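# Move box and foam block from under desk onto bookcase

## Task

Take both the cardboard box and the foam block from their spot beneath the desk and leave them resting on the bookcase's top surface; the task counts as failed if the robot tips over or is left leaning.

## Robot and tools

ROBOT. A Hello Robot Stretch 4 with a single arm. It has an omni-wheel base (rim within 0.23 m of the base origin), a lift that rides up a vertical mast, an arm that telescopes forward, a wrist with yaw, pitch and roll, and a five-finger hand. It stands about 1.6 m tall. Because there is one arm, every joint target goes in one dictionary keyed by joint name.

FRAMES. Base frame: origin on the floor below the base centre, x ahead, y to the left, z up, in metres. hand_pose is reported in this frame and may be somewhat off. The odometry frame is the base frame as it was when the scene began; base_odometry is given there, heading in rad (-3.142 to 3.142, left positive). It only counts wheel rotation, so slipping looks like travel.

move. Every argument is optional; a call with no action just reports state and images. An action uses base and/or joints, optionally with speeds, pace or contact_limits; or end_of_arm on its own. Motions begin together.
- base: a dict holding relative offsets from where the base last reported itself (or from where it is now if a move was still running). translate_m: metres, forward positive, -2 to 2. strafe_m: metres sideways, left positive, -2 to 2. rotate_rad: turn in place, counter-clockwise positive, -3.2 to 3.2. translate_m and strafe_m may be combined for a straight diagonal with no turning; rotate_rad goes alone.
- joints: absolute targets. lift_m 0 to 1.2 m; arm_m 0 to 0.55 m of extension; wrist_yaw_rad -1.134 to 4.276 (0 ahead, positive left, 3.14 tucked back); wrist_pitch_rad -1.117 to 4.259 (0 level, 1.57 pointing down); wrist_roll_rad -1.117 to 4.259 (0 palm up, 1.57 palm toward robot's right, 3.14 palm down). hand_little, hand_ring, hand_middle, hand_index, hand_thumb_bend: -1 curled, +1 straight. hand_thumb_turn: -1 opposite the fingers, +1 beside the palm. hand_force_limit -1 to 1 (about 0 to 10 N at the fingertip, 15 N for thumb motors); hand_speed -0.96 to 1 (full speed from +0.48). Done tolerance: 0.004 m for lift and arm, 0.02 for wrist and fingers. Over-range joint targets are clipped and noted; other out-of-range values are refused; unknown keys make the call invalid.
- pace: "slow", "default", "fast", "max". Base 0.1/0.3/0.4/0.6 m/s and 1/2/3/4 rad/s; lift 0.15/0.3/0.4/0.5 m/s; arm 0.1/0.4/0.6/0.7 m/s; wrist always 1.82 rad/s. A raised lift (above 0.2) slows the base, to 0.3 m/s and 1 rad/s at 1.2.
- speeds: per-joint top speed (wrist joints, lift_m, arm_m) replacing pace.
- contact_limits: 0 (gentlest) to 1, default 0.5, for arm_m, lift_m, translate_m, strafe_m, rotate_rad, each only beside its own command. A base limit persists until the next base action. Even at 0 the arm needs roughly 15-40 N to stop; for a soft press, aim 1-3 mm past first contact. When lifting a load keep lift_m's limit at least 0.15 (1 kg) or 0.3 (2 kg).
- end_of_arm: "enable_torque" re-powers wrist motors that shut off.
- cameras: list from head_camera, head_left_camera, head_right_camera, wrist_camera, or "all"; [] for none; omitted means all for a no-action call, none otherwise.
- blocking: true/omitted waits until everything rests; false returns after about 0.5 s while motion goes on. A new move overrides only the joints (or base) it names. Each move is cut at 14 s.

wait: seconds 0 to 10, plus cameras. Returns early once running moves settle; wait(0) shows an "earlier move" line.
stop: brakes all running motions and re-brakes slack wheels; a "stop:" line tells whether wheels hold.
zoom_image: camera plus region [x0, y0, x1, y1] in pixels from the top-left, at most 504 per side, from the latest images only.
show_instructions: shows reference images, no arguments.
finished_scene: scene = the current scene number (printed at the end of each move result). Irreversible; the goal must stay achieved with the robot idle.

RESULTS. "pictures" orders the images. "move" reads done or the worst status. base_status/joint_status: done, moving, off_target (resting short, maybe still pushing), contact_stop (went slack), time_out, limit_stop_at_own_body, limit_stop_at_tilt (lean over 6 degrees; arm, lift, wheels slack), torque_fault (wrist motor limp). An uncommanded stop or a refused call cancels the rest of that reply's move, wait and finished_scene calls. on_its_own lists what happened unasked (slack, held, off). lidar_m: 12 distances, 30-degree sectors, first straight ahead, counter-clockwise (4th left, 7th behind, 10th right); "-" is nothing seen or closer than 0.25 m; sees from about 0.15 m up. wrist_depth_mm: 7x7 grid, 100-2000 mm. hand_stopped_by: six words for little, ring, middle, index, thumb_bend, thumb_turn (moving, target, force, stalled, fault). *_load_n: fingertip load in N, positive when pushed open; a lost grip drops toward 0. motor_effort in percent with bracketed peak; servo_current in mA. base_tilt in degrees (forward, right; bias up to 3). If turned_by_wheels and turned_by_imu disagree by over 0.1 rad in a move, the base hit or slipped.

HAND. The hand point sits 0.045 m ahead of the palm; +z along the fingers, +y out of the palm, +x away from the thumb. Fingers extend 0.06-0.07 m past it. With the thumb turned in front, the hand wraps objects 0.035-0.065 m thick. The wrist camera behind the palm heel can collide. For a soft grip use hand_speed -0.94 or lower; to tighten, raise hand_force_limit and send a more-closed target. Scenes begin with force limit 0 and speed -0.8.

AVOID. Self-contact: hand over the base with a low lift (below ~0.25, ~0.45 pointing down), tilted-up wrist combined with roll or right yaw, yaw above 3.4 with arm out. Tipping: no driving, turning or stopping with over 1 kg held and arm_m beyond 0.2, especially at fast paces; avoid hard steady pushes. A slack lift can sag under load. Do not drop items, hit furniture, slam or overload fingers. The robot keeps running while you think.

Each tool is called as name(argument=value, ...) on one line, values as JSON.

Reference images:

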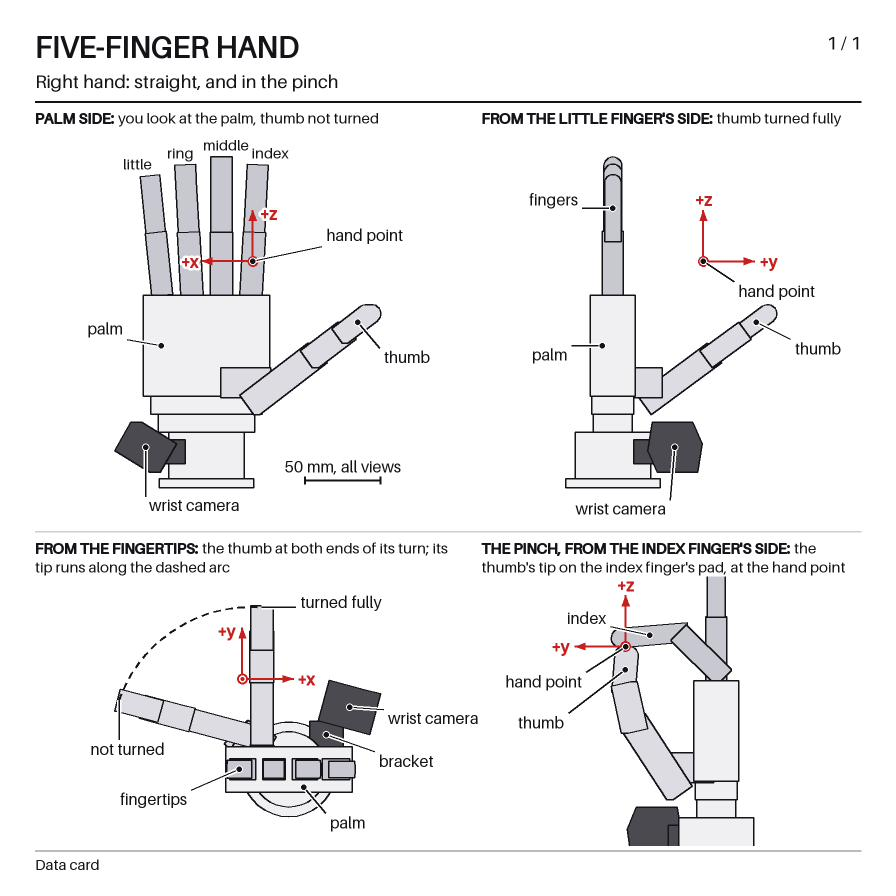

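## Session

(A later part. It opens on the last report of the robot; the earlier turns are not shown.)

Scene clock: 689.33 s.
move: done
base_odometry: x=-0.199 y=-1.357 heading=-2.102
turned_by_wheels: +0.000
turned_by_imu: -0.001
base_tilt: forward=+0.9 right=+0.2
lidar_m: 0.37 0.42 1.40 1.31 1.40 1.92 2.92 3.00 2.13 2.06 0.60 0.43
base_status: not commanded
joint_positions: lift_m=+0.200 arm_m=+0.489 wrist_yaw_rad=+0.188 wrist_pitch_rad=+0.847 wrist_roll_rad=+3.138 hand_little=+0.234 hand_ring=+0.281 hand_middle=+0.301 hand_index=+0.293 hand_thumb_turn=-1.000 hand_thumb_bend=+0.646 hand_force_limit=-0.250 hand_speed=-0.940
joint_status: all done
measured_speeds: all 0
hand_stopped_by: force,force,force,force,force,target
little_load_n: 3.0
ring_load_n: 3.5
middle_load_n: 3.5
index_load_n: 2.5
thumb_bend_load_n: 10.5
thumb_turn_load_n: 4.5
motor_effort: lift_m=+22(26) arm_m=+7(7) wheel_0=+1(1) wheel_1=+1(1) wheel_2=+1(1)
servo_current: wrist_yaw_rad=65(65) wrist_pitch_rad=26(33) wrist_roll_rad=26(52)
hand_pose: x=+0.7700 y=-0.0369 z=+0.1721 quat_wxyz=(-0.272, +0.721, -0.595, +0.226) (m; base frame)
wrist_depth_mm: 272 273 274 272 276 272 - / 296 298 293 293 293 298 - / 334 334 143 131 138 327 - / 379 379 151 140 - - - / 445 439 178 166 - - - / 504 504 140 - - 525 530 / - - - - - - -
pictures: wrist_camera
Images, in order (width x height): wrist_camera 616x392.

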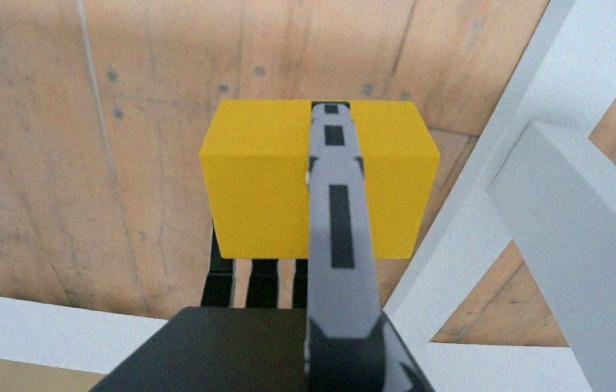

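move(base={"translate_m": -0.8}, joints={"arm_m": 0.2})

move(base={"rotate_rad": -1.571}, joints={"wrist_yaw_rad": 0})

move(base={"translate_m": 1.0, "strafe_m": -0.02}, joints={"lift_m": 1.18}, cameras=["wrist_camera", "head_camera"])

Scene clock: 719.60 s.
move: done
base_odometry: x=+0.206 y=-0.667 heading=-2.102
turned_by_wheels: +0.000
turned_by_imu: -0.005
base_tilt: forward=+0.9 right=+0.3
lidar_m: 1.18 1.96 1.41 1.34 1.38 1.28 2.10 2.17 2.49 2.05 2.44 1.25
base_status: done
joint_positions: lift_m=+0.200 arm_m=+0.200 wrist_yaw_rad=+0.188 wrist_pitch_rad=+0.847 wrist_roll_rad=+3.138 hand_little=+0.234 hand_ring=+0.281 hand_middle=+0.301 hand_index=+0.293 hand_thumb_turn=-1.000 hand_thumb_bend=+0.646 hand_force_limit=-0.250 hand_speed=-0.940
joint_status: all done
measured_speeds: all 0
hand_stopped_by: force,force,force,force,force,target
little_load_n: 3.0
ring_load_n: 3.5
middle_load_n: 3.5
index_load_n: 2.5
thumb_bend_load_n: 10.0
thumb_turn_load_n: 4.5
motor_effort: lift_m=+21(23) arm_m=-7(15) wheel_0=-1(6) wheel_1=-1(9) wheel_2=-1(12)
servo_current: wrist_yaw_rad=59(72) wrist_pitch_rad=20(39) wrist_roll_rad=33(65)
hand_pose: x=+0.4815 y=-0.0369 z=+0.1722 quat_wxyz=(-0.272, +0.721, -0.595, +0.226) (m; base frame)
wrist_depth_mm: 271 272 274 271 277 273 272 / 297 298 294 296 294 300 298 / 332 334 144 132 138 338 336 / 384 379 152 140 - 382 387 / 439 439 179 166 - 439 445 / 525 525 139 - - 530 530 / 634 627 - - - 634 634
pictures: none

Scene clock: 721.67 s.
move: done
base_odometry: x=+0.206 y=-0.667 heading=+2.610
turned_by_wheels: -1.571
turned_by_imu: -1.562
base_tilt: forward=+0.9 right=+0.3
lidar_m: 2.06 2.47 1.26 1.19 1.95 1.42 1.34 1.40 1.27 2.08 2.12 2.46
base_status: done
joint_positions: lift_m=+0.200 arm_m=+0.200 wrist_yaw_rad=+0.002 wrist_pitch_rad=+0.847 wrist_roll_rad=+3.138 hand_little=+0.234 hand_ring=+0.281 hand_middle=+0.301 hand_index=+0.293 hand_thumb_turn=-1.000 hand_thumb_bend=+0.646 hand_force_limit=-0.250 hand_speed=-0.940
joint_status: all done
measured_speeds: all 0
hand_stopped_by: force,force,force,force,force,target
little_load_n: 3.0
ring_load_n: 4.0
middle_load_n: 3.5
index_load_n: 2.0
thumb_bend_load_n: 10.5
thumb_turn_load_n: 4.5
motor_effort: lift_m=+21(22) arm_m=-7(7) wheel_0=-1(8) wheel_1=+0(10) wheel_2=+1(10)
servo_current: wrist_yaw_rad=26(117) wrist_pitch_rad=33(39) wrist_roll_rad=26(52)
hand_pose: x=+0.4728 y=-0.0566 z=+0.1722 quat_wxyz=(-0.250, +0.663, -0.659, +0.251) (m; base frame)
wrist_depth_mm: 273 273 277 271 277 273 273 / 297 300 296 294 294 300 297 / 336 334 143 132 138 336 334 / 382 379 151 140 - 384 382 / 442 439 179 165 - 442 442 / 525 525 139 - - 525 530 / 634 634 - - - 634 634
pictures: none

Scene clock: 726.50 s.
move: done
base_odometry: x=-0.646 y=-0.143 heading=+2.610
turned_by_wheels: +0.000
turned_by_imu: +0.001
base_tilt: forward=+1.0 right=+0.2
lidar_m: 1.04 1.11 1.95 1.22 1.29 2.41 2.35 2.01 2.15 2.05 2.01 1.11
base_status: done
joint_positions: lift_m=+1.180 arm_m=+0.200 wrist_yaw_rad=+0.002 wrist_pitch_rad=+0.847 wrist_roll_rad=+3.138 hand_little=+0.234 hand_ring=+0.281 hand_middle=+0.301 hand_index=+0.293 hand_thumb_turn=-1.000 hand_thumb_bend=+0.646 hand_force_limit=-0.250 hand_speed=-0.940
joint_status: all done
measured_speeds: all 0
hand_stopped_by: force,force,force,force,force,target
little_load_n: 3.5
ring_load_n: 3.5
middle_load_n: 3.5
index_load_n: 2.0
thumb_bend_load_n: 10.5
thumb_turn_load_n: 4.5
motor_effort: lift_m=+22(27) arm_m=-7(7) wheel_0=+2(6) wheel_1=+1(8) wheel_2=+1(12)
servo_current: wrist_yaw_rad=39(65) wrist_pitch_rad=26(39) wrist_roll_rad=20(46)
hand_pose: x=+0.4728 y=-0.0566 z=+1.1521 quat_wxyz=(-0.250, +0.663, -0.659, +0.251) (m; base frame)
wrist_depth_mm: 1160 1182 1182 1182 1182 1182 1160 / 1281 1255 1255 1255 1281 1308 1255 / 1397 1397 143 131 138 1430 1430 / 1618 1618 147 140 - 1537 1537 / - - 165 166 - 1078 - / - - 138 - - 976 820 / - - - - - 917 759
pictures: head_camera, wrist_camera
Images, in order (width x height): head_camera 420x560, wrist_camera 616x392.

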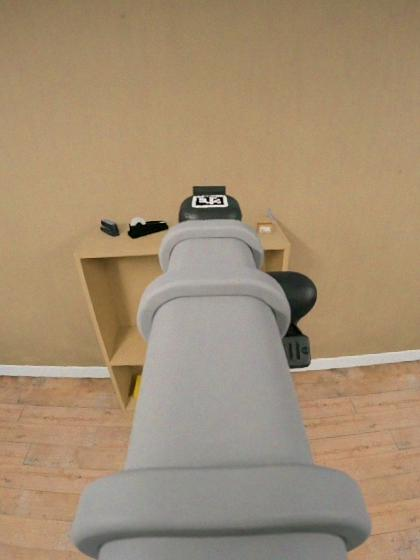

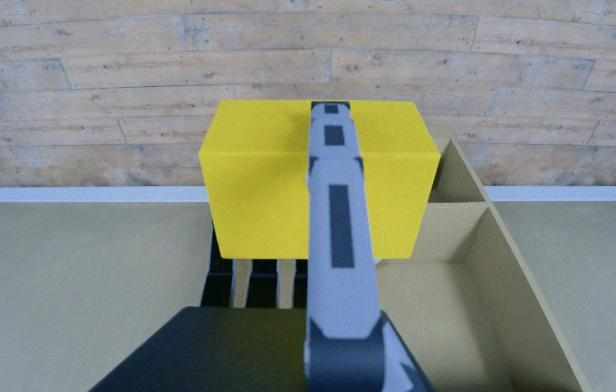

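move(base={"translate_m": 0.35}, joints={"arm_m": 0.3}, cameras=["wrist_camera", "head_camera"])

Scene clock: 736.03 s.
move: done
base_odometry: x=-0.948 y=+0.035 heading=+2.610
turned_by_wheels: +0.000
turned_by_imu: -0.001
base_tilt: forward=+0.8 right=+0.2
lidar_m: 0.70 0.75 1.46 1.24 1.29 1.81 2.72 2.38 2.13 2.04 1.52 0.76
base_status: done
joint_positions: lift_m=+1.180 arm_m=+0.300 wrist_yaw_rad=+0.002 wrist_pitch_rad=+0.847 wrist_roll_rad=+3.138 hand_little=+0.234 hand_ring=+0.281 hand_middle=+0.301 hand_index=+0.293 hand_thumb_turn=-1.000 hand_thumb_bend=+0.646 hand_force_limit=-0.250 hand_speed=-0.940
joint_status: all done
measured_speeds: all 0
hand_stopped_by: force,force,force,force,force,target
little_load_n: 3.5
ring_load_n: 3.5
middle_load_n: 3.5
index_load_n: 2.5
thumb_bend_load_n: 10.5
thumb_turn_load_n: 5.0
motor_effort: lift_m=+22(23) arm_m=+7(12) wheel_0=-1(7) wheel_1=+1(8) wheel_2=+3(12)
servo_current: wrist_yaw_rad=33(65) wrist_pitch_rad=33(46) wrist_roll_rad=20(46)
hand_pose: x=+0.5723 y=-0.0566 z=+1.1521 quat_wxyz=(-0.250, +0.663, -0.659, +0.251) (m; base frame)
wrist_depth_mm: 1182 1182 1138 1098 1060 1078 1182 / 1281 1281 778 788 778 809 778 / - - 144 132 138 891 750 / - 477 151 140 - 820 750 / - 382 179 165 - 691 691 / - 370 139 - - 382 384 / - - - - - - -
pictures: head_camera, wrist_camera
Images, in order (width x height): head_camera 420x560, wrist_camera 616x392.

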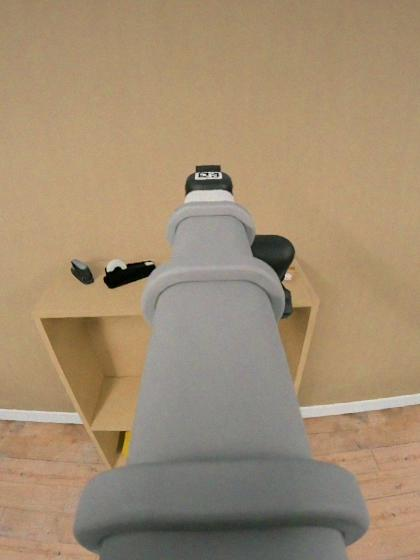

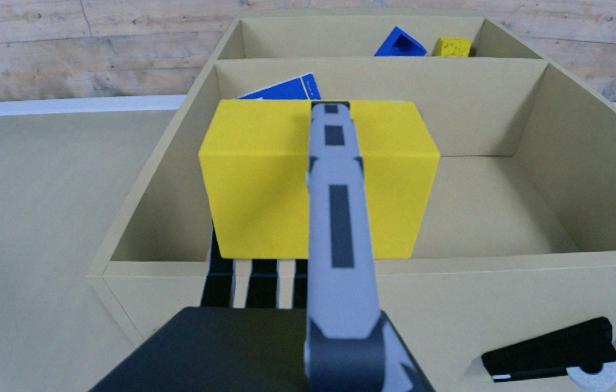

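move(base={"translate_m": 0.11}, joints={"arm_m": 0.49})

move(joints={"lift_m": 1.132}, pace="slow", contact_limits={"lift_m": 0.1}, cameras=["wrist_camera"])

Scene clock: 750.03 s.
move: done
base_odometry: x=-1.043 y=+0.090 heading=+2.610
turned_by_wheels: +0.000
turned_by_imu: -0.001
base_tilt: forward=+1.0 right=+0.2
lidar_m: 0.60 0.62 1.33 1.28 1.31 1.81 2.85 2.43 2.14 2.06 1.34 0.63
base_status: done
joint_positions: lift_m=+1.180 arm_m=+0.490 wrist_yaw_rad=+0.002 wrist_pitch_rad=+0.847 wrist_roll_rad=+3.138 hand_little=+0.234 hand_ring=+0.281 hand_middle=+0.301 hand_index=+0.293 hand_thumb_turn=-1.000 hand_thumb_bend=+0.646 hand_force_limit=-0.250 hand_speed=-0.940
joint_status: all done
measured_speeds: all 0
hand_stopped_by: force,force,force,force,force,target
little_load_n: 3.5
ring_load_n: 3.5
middle_load_n: 3.5
index_load_n: 2.0
thumb_bend_load_n: 10.0
thumb_turn_load_n: 5.0
motor_effort: lift_m=+22(23) arm_m=+7(14) wheel_0=+0(6) wheel_1=+2(8) wheel_2=+0(12)
servo_current: wrist_yaw_rad=20(65) wrist_pitch_rad=33(39) wrist_roll_rad=39(52)
hand_pose: x=+0.7622 y=-0.0566 z=+1.1521 quat_wxyz=(-0.250, +0.663, -0.660, +0.251) (m; base frame)
wrist_depth_mm: 196 199 200 200 199 197 - / 206 213 213 213 213 216 215 / 206 235 144 132 138 242 241 / 283 277 152 140 - 274 274 / 368 320 179 165 - 319 320 / 327 329 139 - - 334 329 / 290 293 - - - 297 297
pictures: none

Scene clock: 751.30 s.
move: done
base_odometry: x=-1.043 y=+0.090 heading=+2.610
turned_by_wheels: +0.000
turned_by_imu: +0.000
base_tilt: forward=+0.9 right=+0.2
lidar_m: 0.59 0.63 1.32 1.29 1.27 1.78 2.83 2.46 2.14 2.04 1.35 0.65
base_status: not commanded
joint_positions: lift_m=+1.132 arm_m=+0.490 wrist_yaw_rad=+0.002 wrist_pitch_rad=+0.847 wrist_roll_rad=+3.138 hand_little=+0.234 hand_ring=+0.281 hand_middle=+0.301 hand_index=+0.293 hand_thumb_turn=-1.000 hand_thumb_bend=+0.646 hand_force_limit=-0.250 hand_speed=-0.940
joint_status: all done
measured_speeds: all 0
hand_stopped_by: force,force,force,force,force,target
little_load_n: 3.0
ring_load_n: 3.5
middle_load_n: 3.5
index_load_n: 2.0
thumb_bend_load_n: 10.5
thumb_turn_load_n: 4.5
motor_effort: lift_m=+16(22) arm_m=+7(8) wheel_0=+0(0) wheel_1=+2(2) wheel_2=+0(0)
servo_current: wrist_yaw_rad=65(78) wrist_pitch_rad=33(39) wrist_roll_rad=33(52)
contact_limits: lift_m 0.1
hand_pose: x=+0.7622 y=-0.0566 z=+1.1046 quat_wxyz=(-0.250, +0.663, -0.660, +0.251) (m; base frame)
wrist_depth_mm: 153 152 155 155 154 151 - / 167 168 168 165 165 167 166 / 173 189 144 132 138 187 191 / 177 214 152 140 - 213 213 / 250 250 179 165 - 247 248 / 309 310 139 - - 315 312 / 290 296 - - - 298 297
pictures: wrist_camera
Images, in order (width x height): wrist_camera 616x392.

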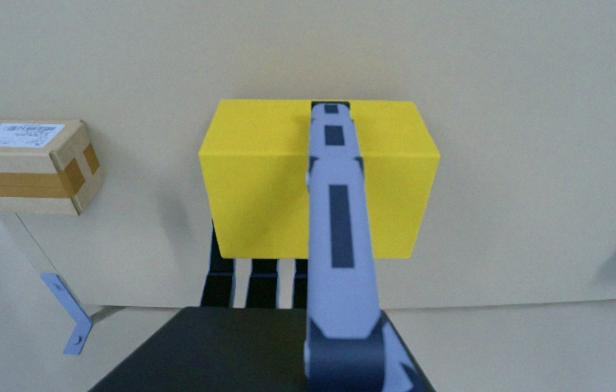

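move(joints={"lift_m": 1.124}, pace="slow", contact_limits={"lift_m": 0.05})

move(joints={"lift_m": 1.121}, pace="slow", contact_limits={"lift_m": 0.05})

Scene clock: 757.07 s.
move: done
base_odometry: x=-1.043 y=+0.090 heading=+2.610
turned_by_wheels: +0.000
turned_by_imu: -0.001
base_tilt: forward=+0.9 right=+0.2
lidar_m: 0.60 0.63 1.28 1.28 1.30 1.79 2.81 2.45 2.15 2.03 1.35 0.65
base_status: not commanded
joint_positions: lift_m=+1.124 arm_m=+0.490 wrist_yaw_rad=+0.002 wrist_pitch_rad=+0.847 wrist_roll_rad=+3.138 hand_little=+0.234 hand_ring=+0.281 hand_middle=+0.301 hand_index=+0.293 hand_thumb_turn=-1.000 hand_thumb_bend=+0.646 hand_force_limit=-0.250 hand_speed=-0.940
joint_status: all done
measured_speeds: all 0
hand_stopped_by: force,force,force,force,force,target
little_load_n: 3.0
ring_load_n: 4.0
middle_load_n: 2.5
index_load_n: 2.0
thumb_bend_load_n: 10.5
thumb_turn_load_n: 4.5
motor_effort: lift_m=+15(17) arm_m=+7(8) wheel_0=+0(0) wheel_1=+2(2) wheel_2=+0(0)
servo_current: wrist_yaw_rad=39(78) wrist_pitch_rad=20(39) wrist_roll_rad=26(39)
contact_limits: lift_m 0.05
hand_pose: x=+0.7622 y=-0.0566 z=+1.0967 quat_wxyz=(-0.250, +0.663, -0.660, +0.251) (m; base frame)
wrist_depth_mm: 146 147 148 146 147 146 - / 160 161 158 159 160 160 - / 172 181 144 124 138 180 184 / 169 206 152 140 - 204 204 / 240 238 179 165 - 236 236 / 307 286 139 - - 279 285 / 293 296 - - - 297 296
pictures: none

Scene clock: 757.60 s.
move: done
base_odometry: x=-1.043 y=+0.090 heading=+2.610
turned_by_wheels: +0.000
turned_by_imu: +0.000
base_tilt: forward=+0.9 right=+0.3
lidar_m: 0.60 0.64 1.29 1.27 1.28 1.80 2.80 2.45 2.15 2.04 1.35 0.62
base_status: not commanded
joint_positions: lift_m=+1.122 arm_m=+0.490 wrist_yaw_rad=+0.002 wrist_pitch_rad=+0.847 wrist_roll_rad=+3.138 hand_little=+0.234 hand_ring=+0.281 hand_middle=+0.301 hand_index=+0.293 hand_thumb_turn=-1.000 hand_thumb_bend=+0.646 hand_force_limit=-0.250 hand_speed=-0.940
joint_status: all done
measured_speeds: all 0
hand_stopped_by: force,force,force,force,force,target
little_load_n: 2.5
ring_load_n: 3.0
middle_load_n: 0.0
index_load_n: 1.5
thumb_bend_load_n: 11.5
thumb_turn_load_n: 4.5
motor_effort: lift_m=+11(16) arm_m=+7(8) wheel_0=+0(0) wheel_1=+2(2) wheel_2=+0(0)
servo_current: wrist_yaw_rad=26(65) wrist_pitch_rad=33(39) wrist_roll_rad=39(39)
contact_limits: lift_m 0.05
hand_pose: x=+0.7623 y=-0.0566 z=+1.0940 quat_wxyz=(-0.250, +0.663, -0.660, +0.251) (m; base frame)
wrist_depth_mm: 145 146 147 145 147 146 - / 159 160 158 158 159 160 - / 171 179 143 124 138 181 180 / 170 204 152 140 - 205 204 / 239 236 179 166 - 237 239 / 304 283 139 - - 282 307 / 296 - - - - 294 291
pictures: none

move(joints={"hand_index": 0.75, "hand_middle": 0.75, "hand_ring": 0.75, "hand_little": 0.75, "hand_thumb_bend": 0.95, "hand_speed": -0.85})

move(joints={"lift_m": 1.19, "hand_index": 1, "hand_middle": 1, "hand_ring": 1, "hand_little": 1, "hand_thumb_bend": 1, "hand_speed": -0.5}, pace="slow", cameras=["wrist_camera"])

Scene clock: 773.10 s.
move: done
base_odometry: x=-1.043 y=+0.090 heading=+2.610
turned_by_wheels: +0.000
turned_by_imu: -0.002
base_tilt: forward=+0.9 right=+0.2
lidar_m: 0.57 0.65 1.30 1.27 1.29 1.76 2.82 2.46 2.14 2.06 1.37 0.64
base_status: not commanded
joint_positions: lift_m=+1.121 arm_m=+0.490 wrist_yaw_rad=+0.001 wrist_pitch_rad=+0.847 wrist_roll_rad=+3.139 hand_little=+0.750 hand_ring=+0.750 hand_middle=+0.750 hand_index=+0.750 hand_thumb_turn=-1.000 hand_thumb_bend=+0.950 hand_force_limit=-0.250 hand_speed=-0.850
joint_status: all done
measured_speeds: all 0
hand_stopped_by: target,target,target,target,target,target
little_load_n: 0.0
ring_load_n: 0.0
middle_load_n: 0.0
index_load_n: -0.5
thumb_bend_load_n: 0.0
thumb_turn_load_n: 0.0
motor_effort: lift_m=+16(16) arm_m=+7(8) wheel_0=+1(2) wheel_1=+2(2) wheel_2=-1(1)
servo_current: wrist_yaw_rad=46(59) wrist_pitch_rad=39(39) wrist_roll_rad=26(46)
contact_limits: lift_m 0.05
hand_pose: x=+0.7623 y=-0.0566 z=+1.0937 quat_wxyz=(-0.250, +0.663, -0.660, +0.251) (m; base frame)
wrist_depth_mm: 142 143 144 142 144 144 - / 156 156 158 155 158 156 156 / 171 176 147 131 142 176 180 / 166 200 148 - 141 200 200 / 233 231 216 163 - 232 233 / 297 274 140 - - 274 279 / 303 304 - - - 290 293
pictures: none

Scene clock: 774.57 s.
move: done
base_odometry: x=-1.043 y=+0.090 heading=+2.610
turned_by_wheels: +0.000
turned_by_imu: -0.001
base_tilt: forward=+1.0 right=+0.2
lidar_m: 0.58 0.63 1.33 1.26 1.28 1.78 2.83 2.46 2.15 2.04 1.34 0.66
base_status: not commanded
joint_positions: lift_m=+1.190 arm_m=+0.490 wrist_yaw_rad=+0.001 wrist_pitch_rad=+0.847 wrist_roll_rad=+3.139 hand_little=+1.000 hand_ring=+1.000 hand_middle=+1.000 hand_index=+1.000 hand_thumb_turn=-1.000 hand_thumb_bend=+1.000 hand_force_limit=-0.250 hand_speed=-0.500
joint_status: all done
measured_speeds: all 0
hand_stopped_by: target,target,target,target,target,target
little_load_n: 0.0
ring_load_n: 0.0
middle_load_n: 0.0
index_load_n: 0.0
thumb_bend_load_n: 0.0
thumb_turn_load_n: 0.0
motor_effort: lift_m=+23(26) arm_m=+7(7) wheel_0=+1(1) wheel_1=+2(3) wheel_2=-1(1)
servo_current: wrist_yaw_rad=13(52) wrist_pitch_rad=26(39) wrist_roll_rad=26(46)
hand_pose: x=+0.7623 y=-0.0566 z=+1.1621 quat_wxyz=(-0.250, +0.663, -0.660, +0.251) (m; base frame)
wrist_depth_mm: 206 206 206 206 208 208 - / 218 222 222 186 220 227 226 / 215 230 250 199 248 256 254 / 439 289 289 290 - 290 291 / 392 336 332 332 - 357 351 / 338 340 139 165 - 329 325 / 303 303 - - - 290 289
pictures: wrist_camera
Images, in order (width x height): wrist_camera 616x392.

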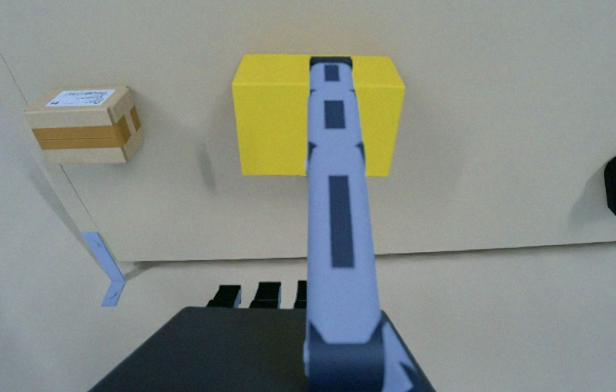

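move(base={"translate_m": -0.4})

finished_scene(scene=1)

Scene clock: 781.97 s.
move: done
base_odometry: x=-0.698 y=-0.112 heading=+2.610
turned_by_wheels: +0.000
turned_by_imu: -0.004
base_tilt: forward=+0.8 right=+0.3
lidar_m: 1.00 1.03 1.86 1.21 1.30 1.78 2.42 2.09 2.16 2.05 1.90 1.06
base_status: done
joint_positions: lift_m=+1.190 arm_m=+0.490 wrist_yaw_rad=+0.001 wrist_pitch_rad=+0.847 wrist_roll_rad=+3.139 hand_little=+1.000 hand_ring=+1.000 hand_middle=+1.000 hand_index=+1.000 hand_thumb_turn=-1.000 hand_thumb_bend=+1.000 hand_force_limit=-0.250 hand_speed=-0.500
joint_status: not commanded
measured_speeds: all 0
hand_stopped_by: target,target,target,target,target,target
little_load_n: 0.0
ring_load_n: 0.0
middle_load_n: 0.0
index_load_n: 0.0
thumb_bend_load_n: 0.0
thumb_turn_load_n: 0.0
motor_effort: lift_m=+22(23) arm_m=+7(7) wheel_0=-1(6) wheel_1=-1(8) wheel_2=-2(13)
servo_current: wrist_yaw_rad=39(72) wrist_pitch_rad=20(46) wrist_roll_rad=33(52)
hand_pose: x=+0.7623 y=-0.0566 z=+1.1622 quat_wxyz=(-0.250, +0.663, -0.660, +0.251) (m; base frame)
wrist_depth_mm: 1205 1182 1160 1160 1138 1118 1182 / 1308 1281 1255 1138 1118 960 1229 / 1366 1366 866 104 891 904 809 / - - 750 960 - 931 820 / - - 723 842 - 788 759 / - 442 140 - - 430 424 / - - - - - 473 -
pictures: none

The scene is finished: the task was done.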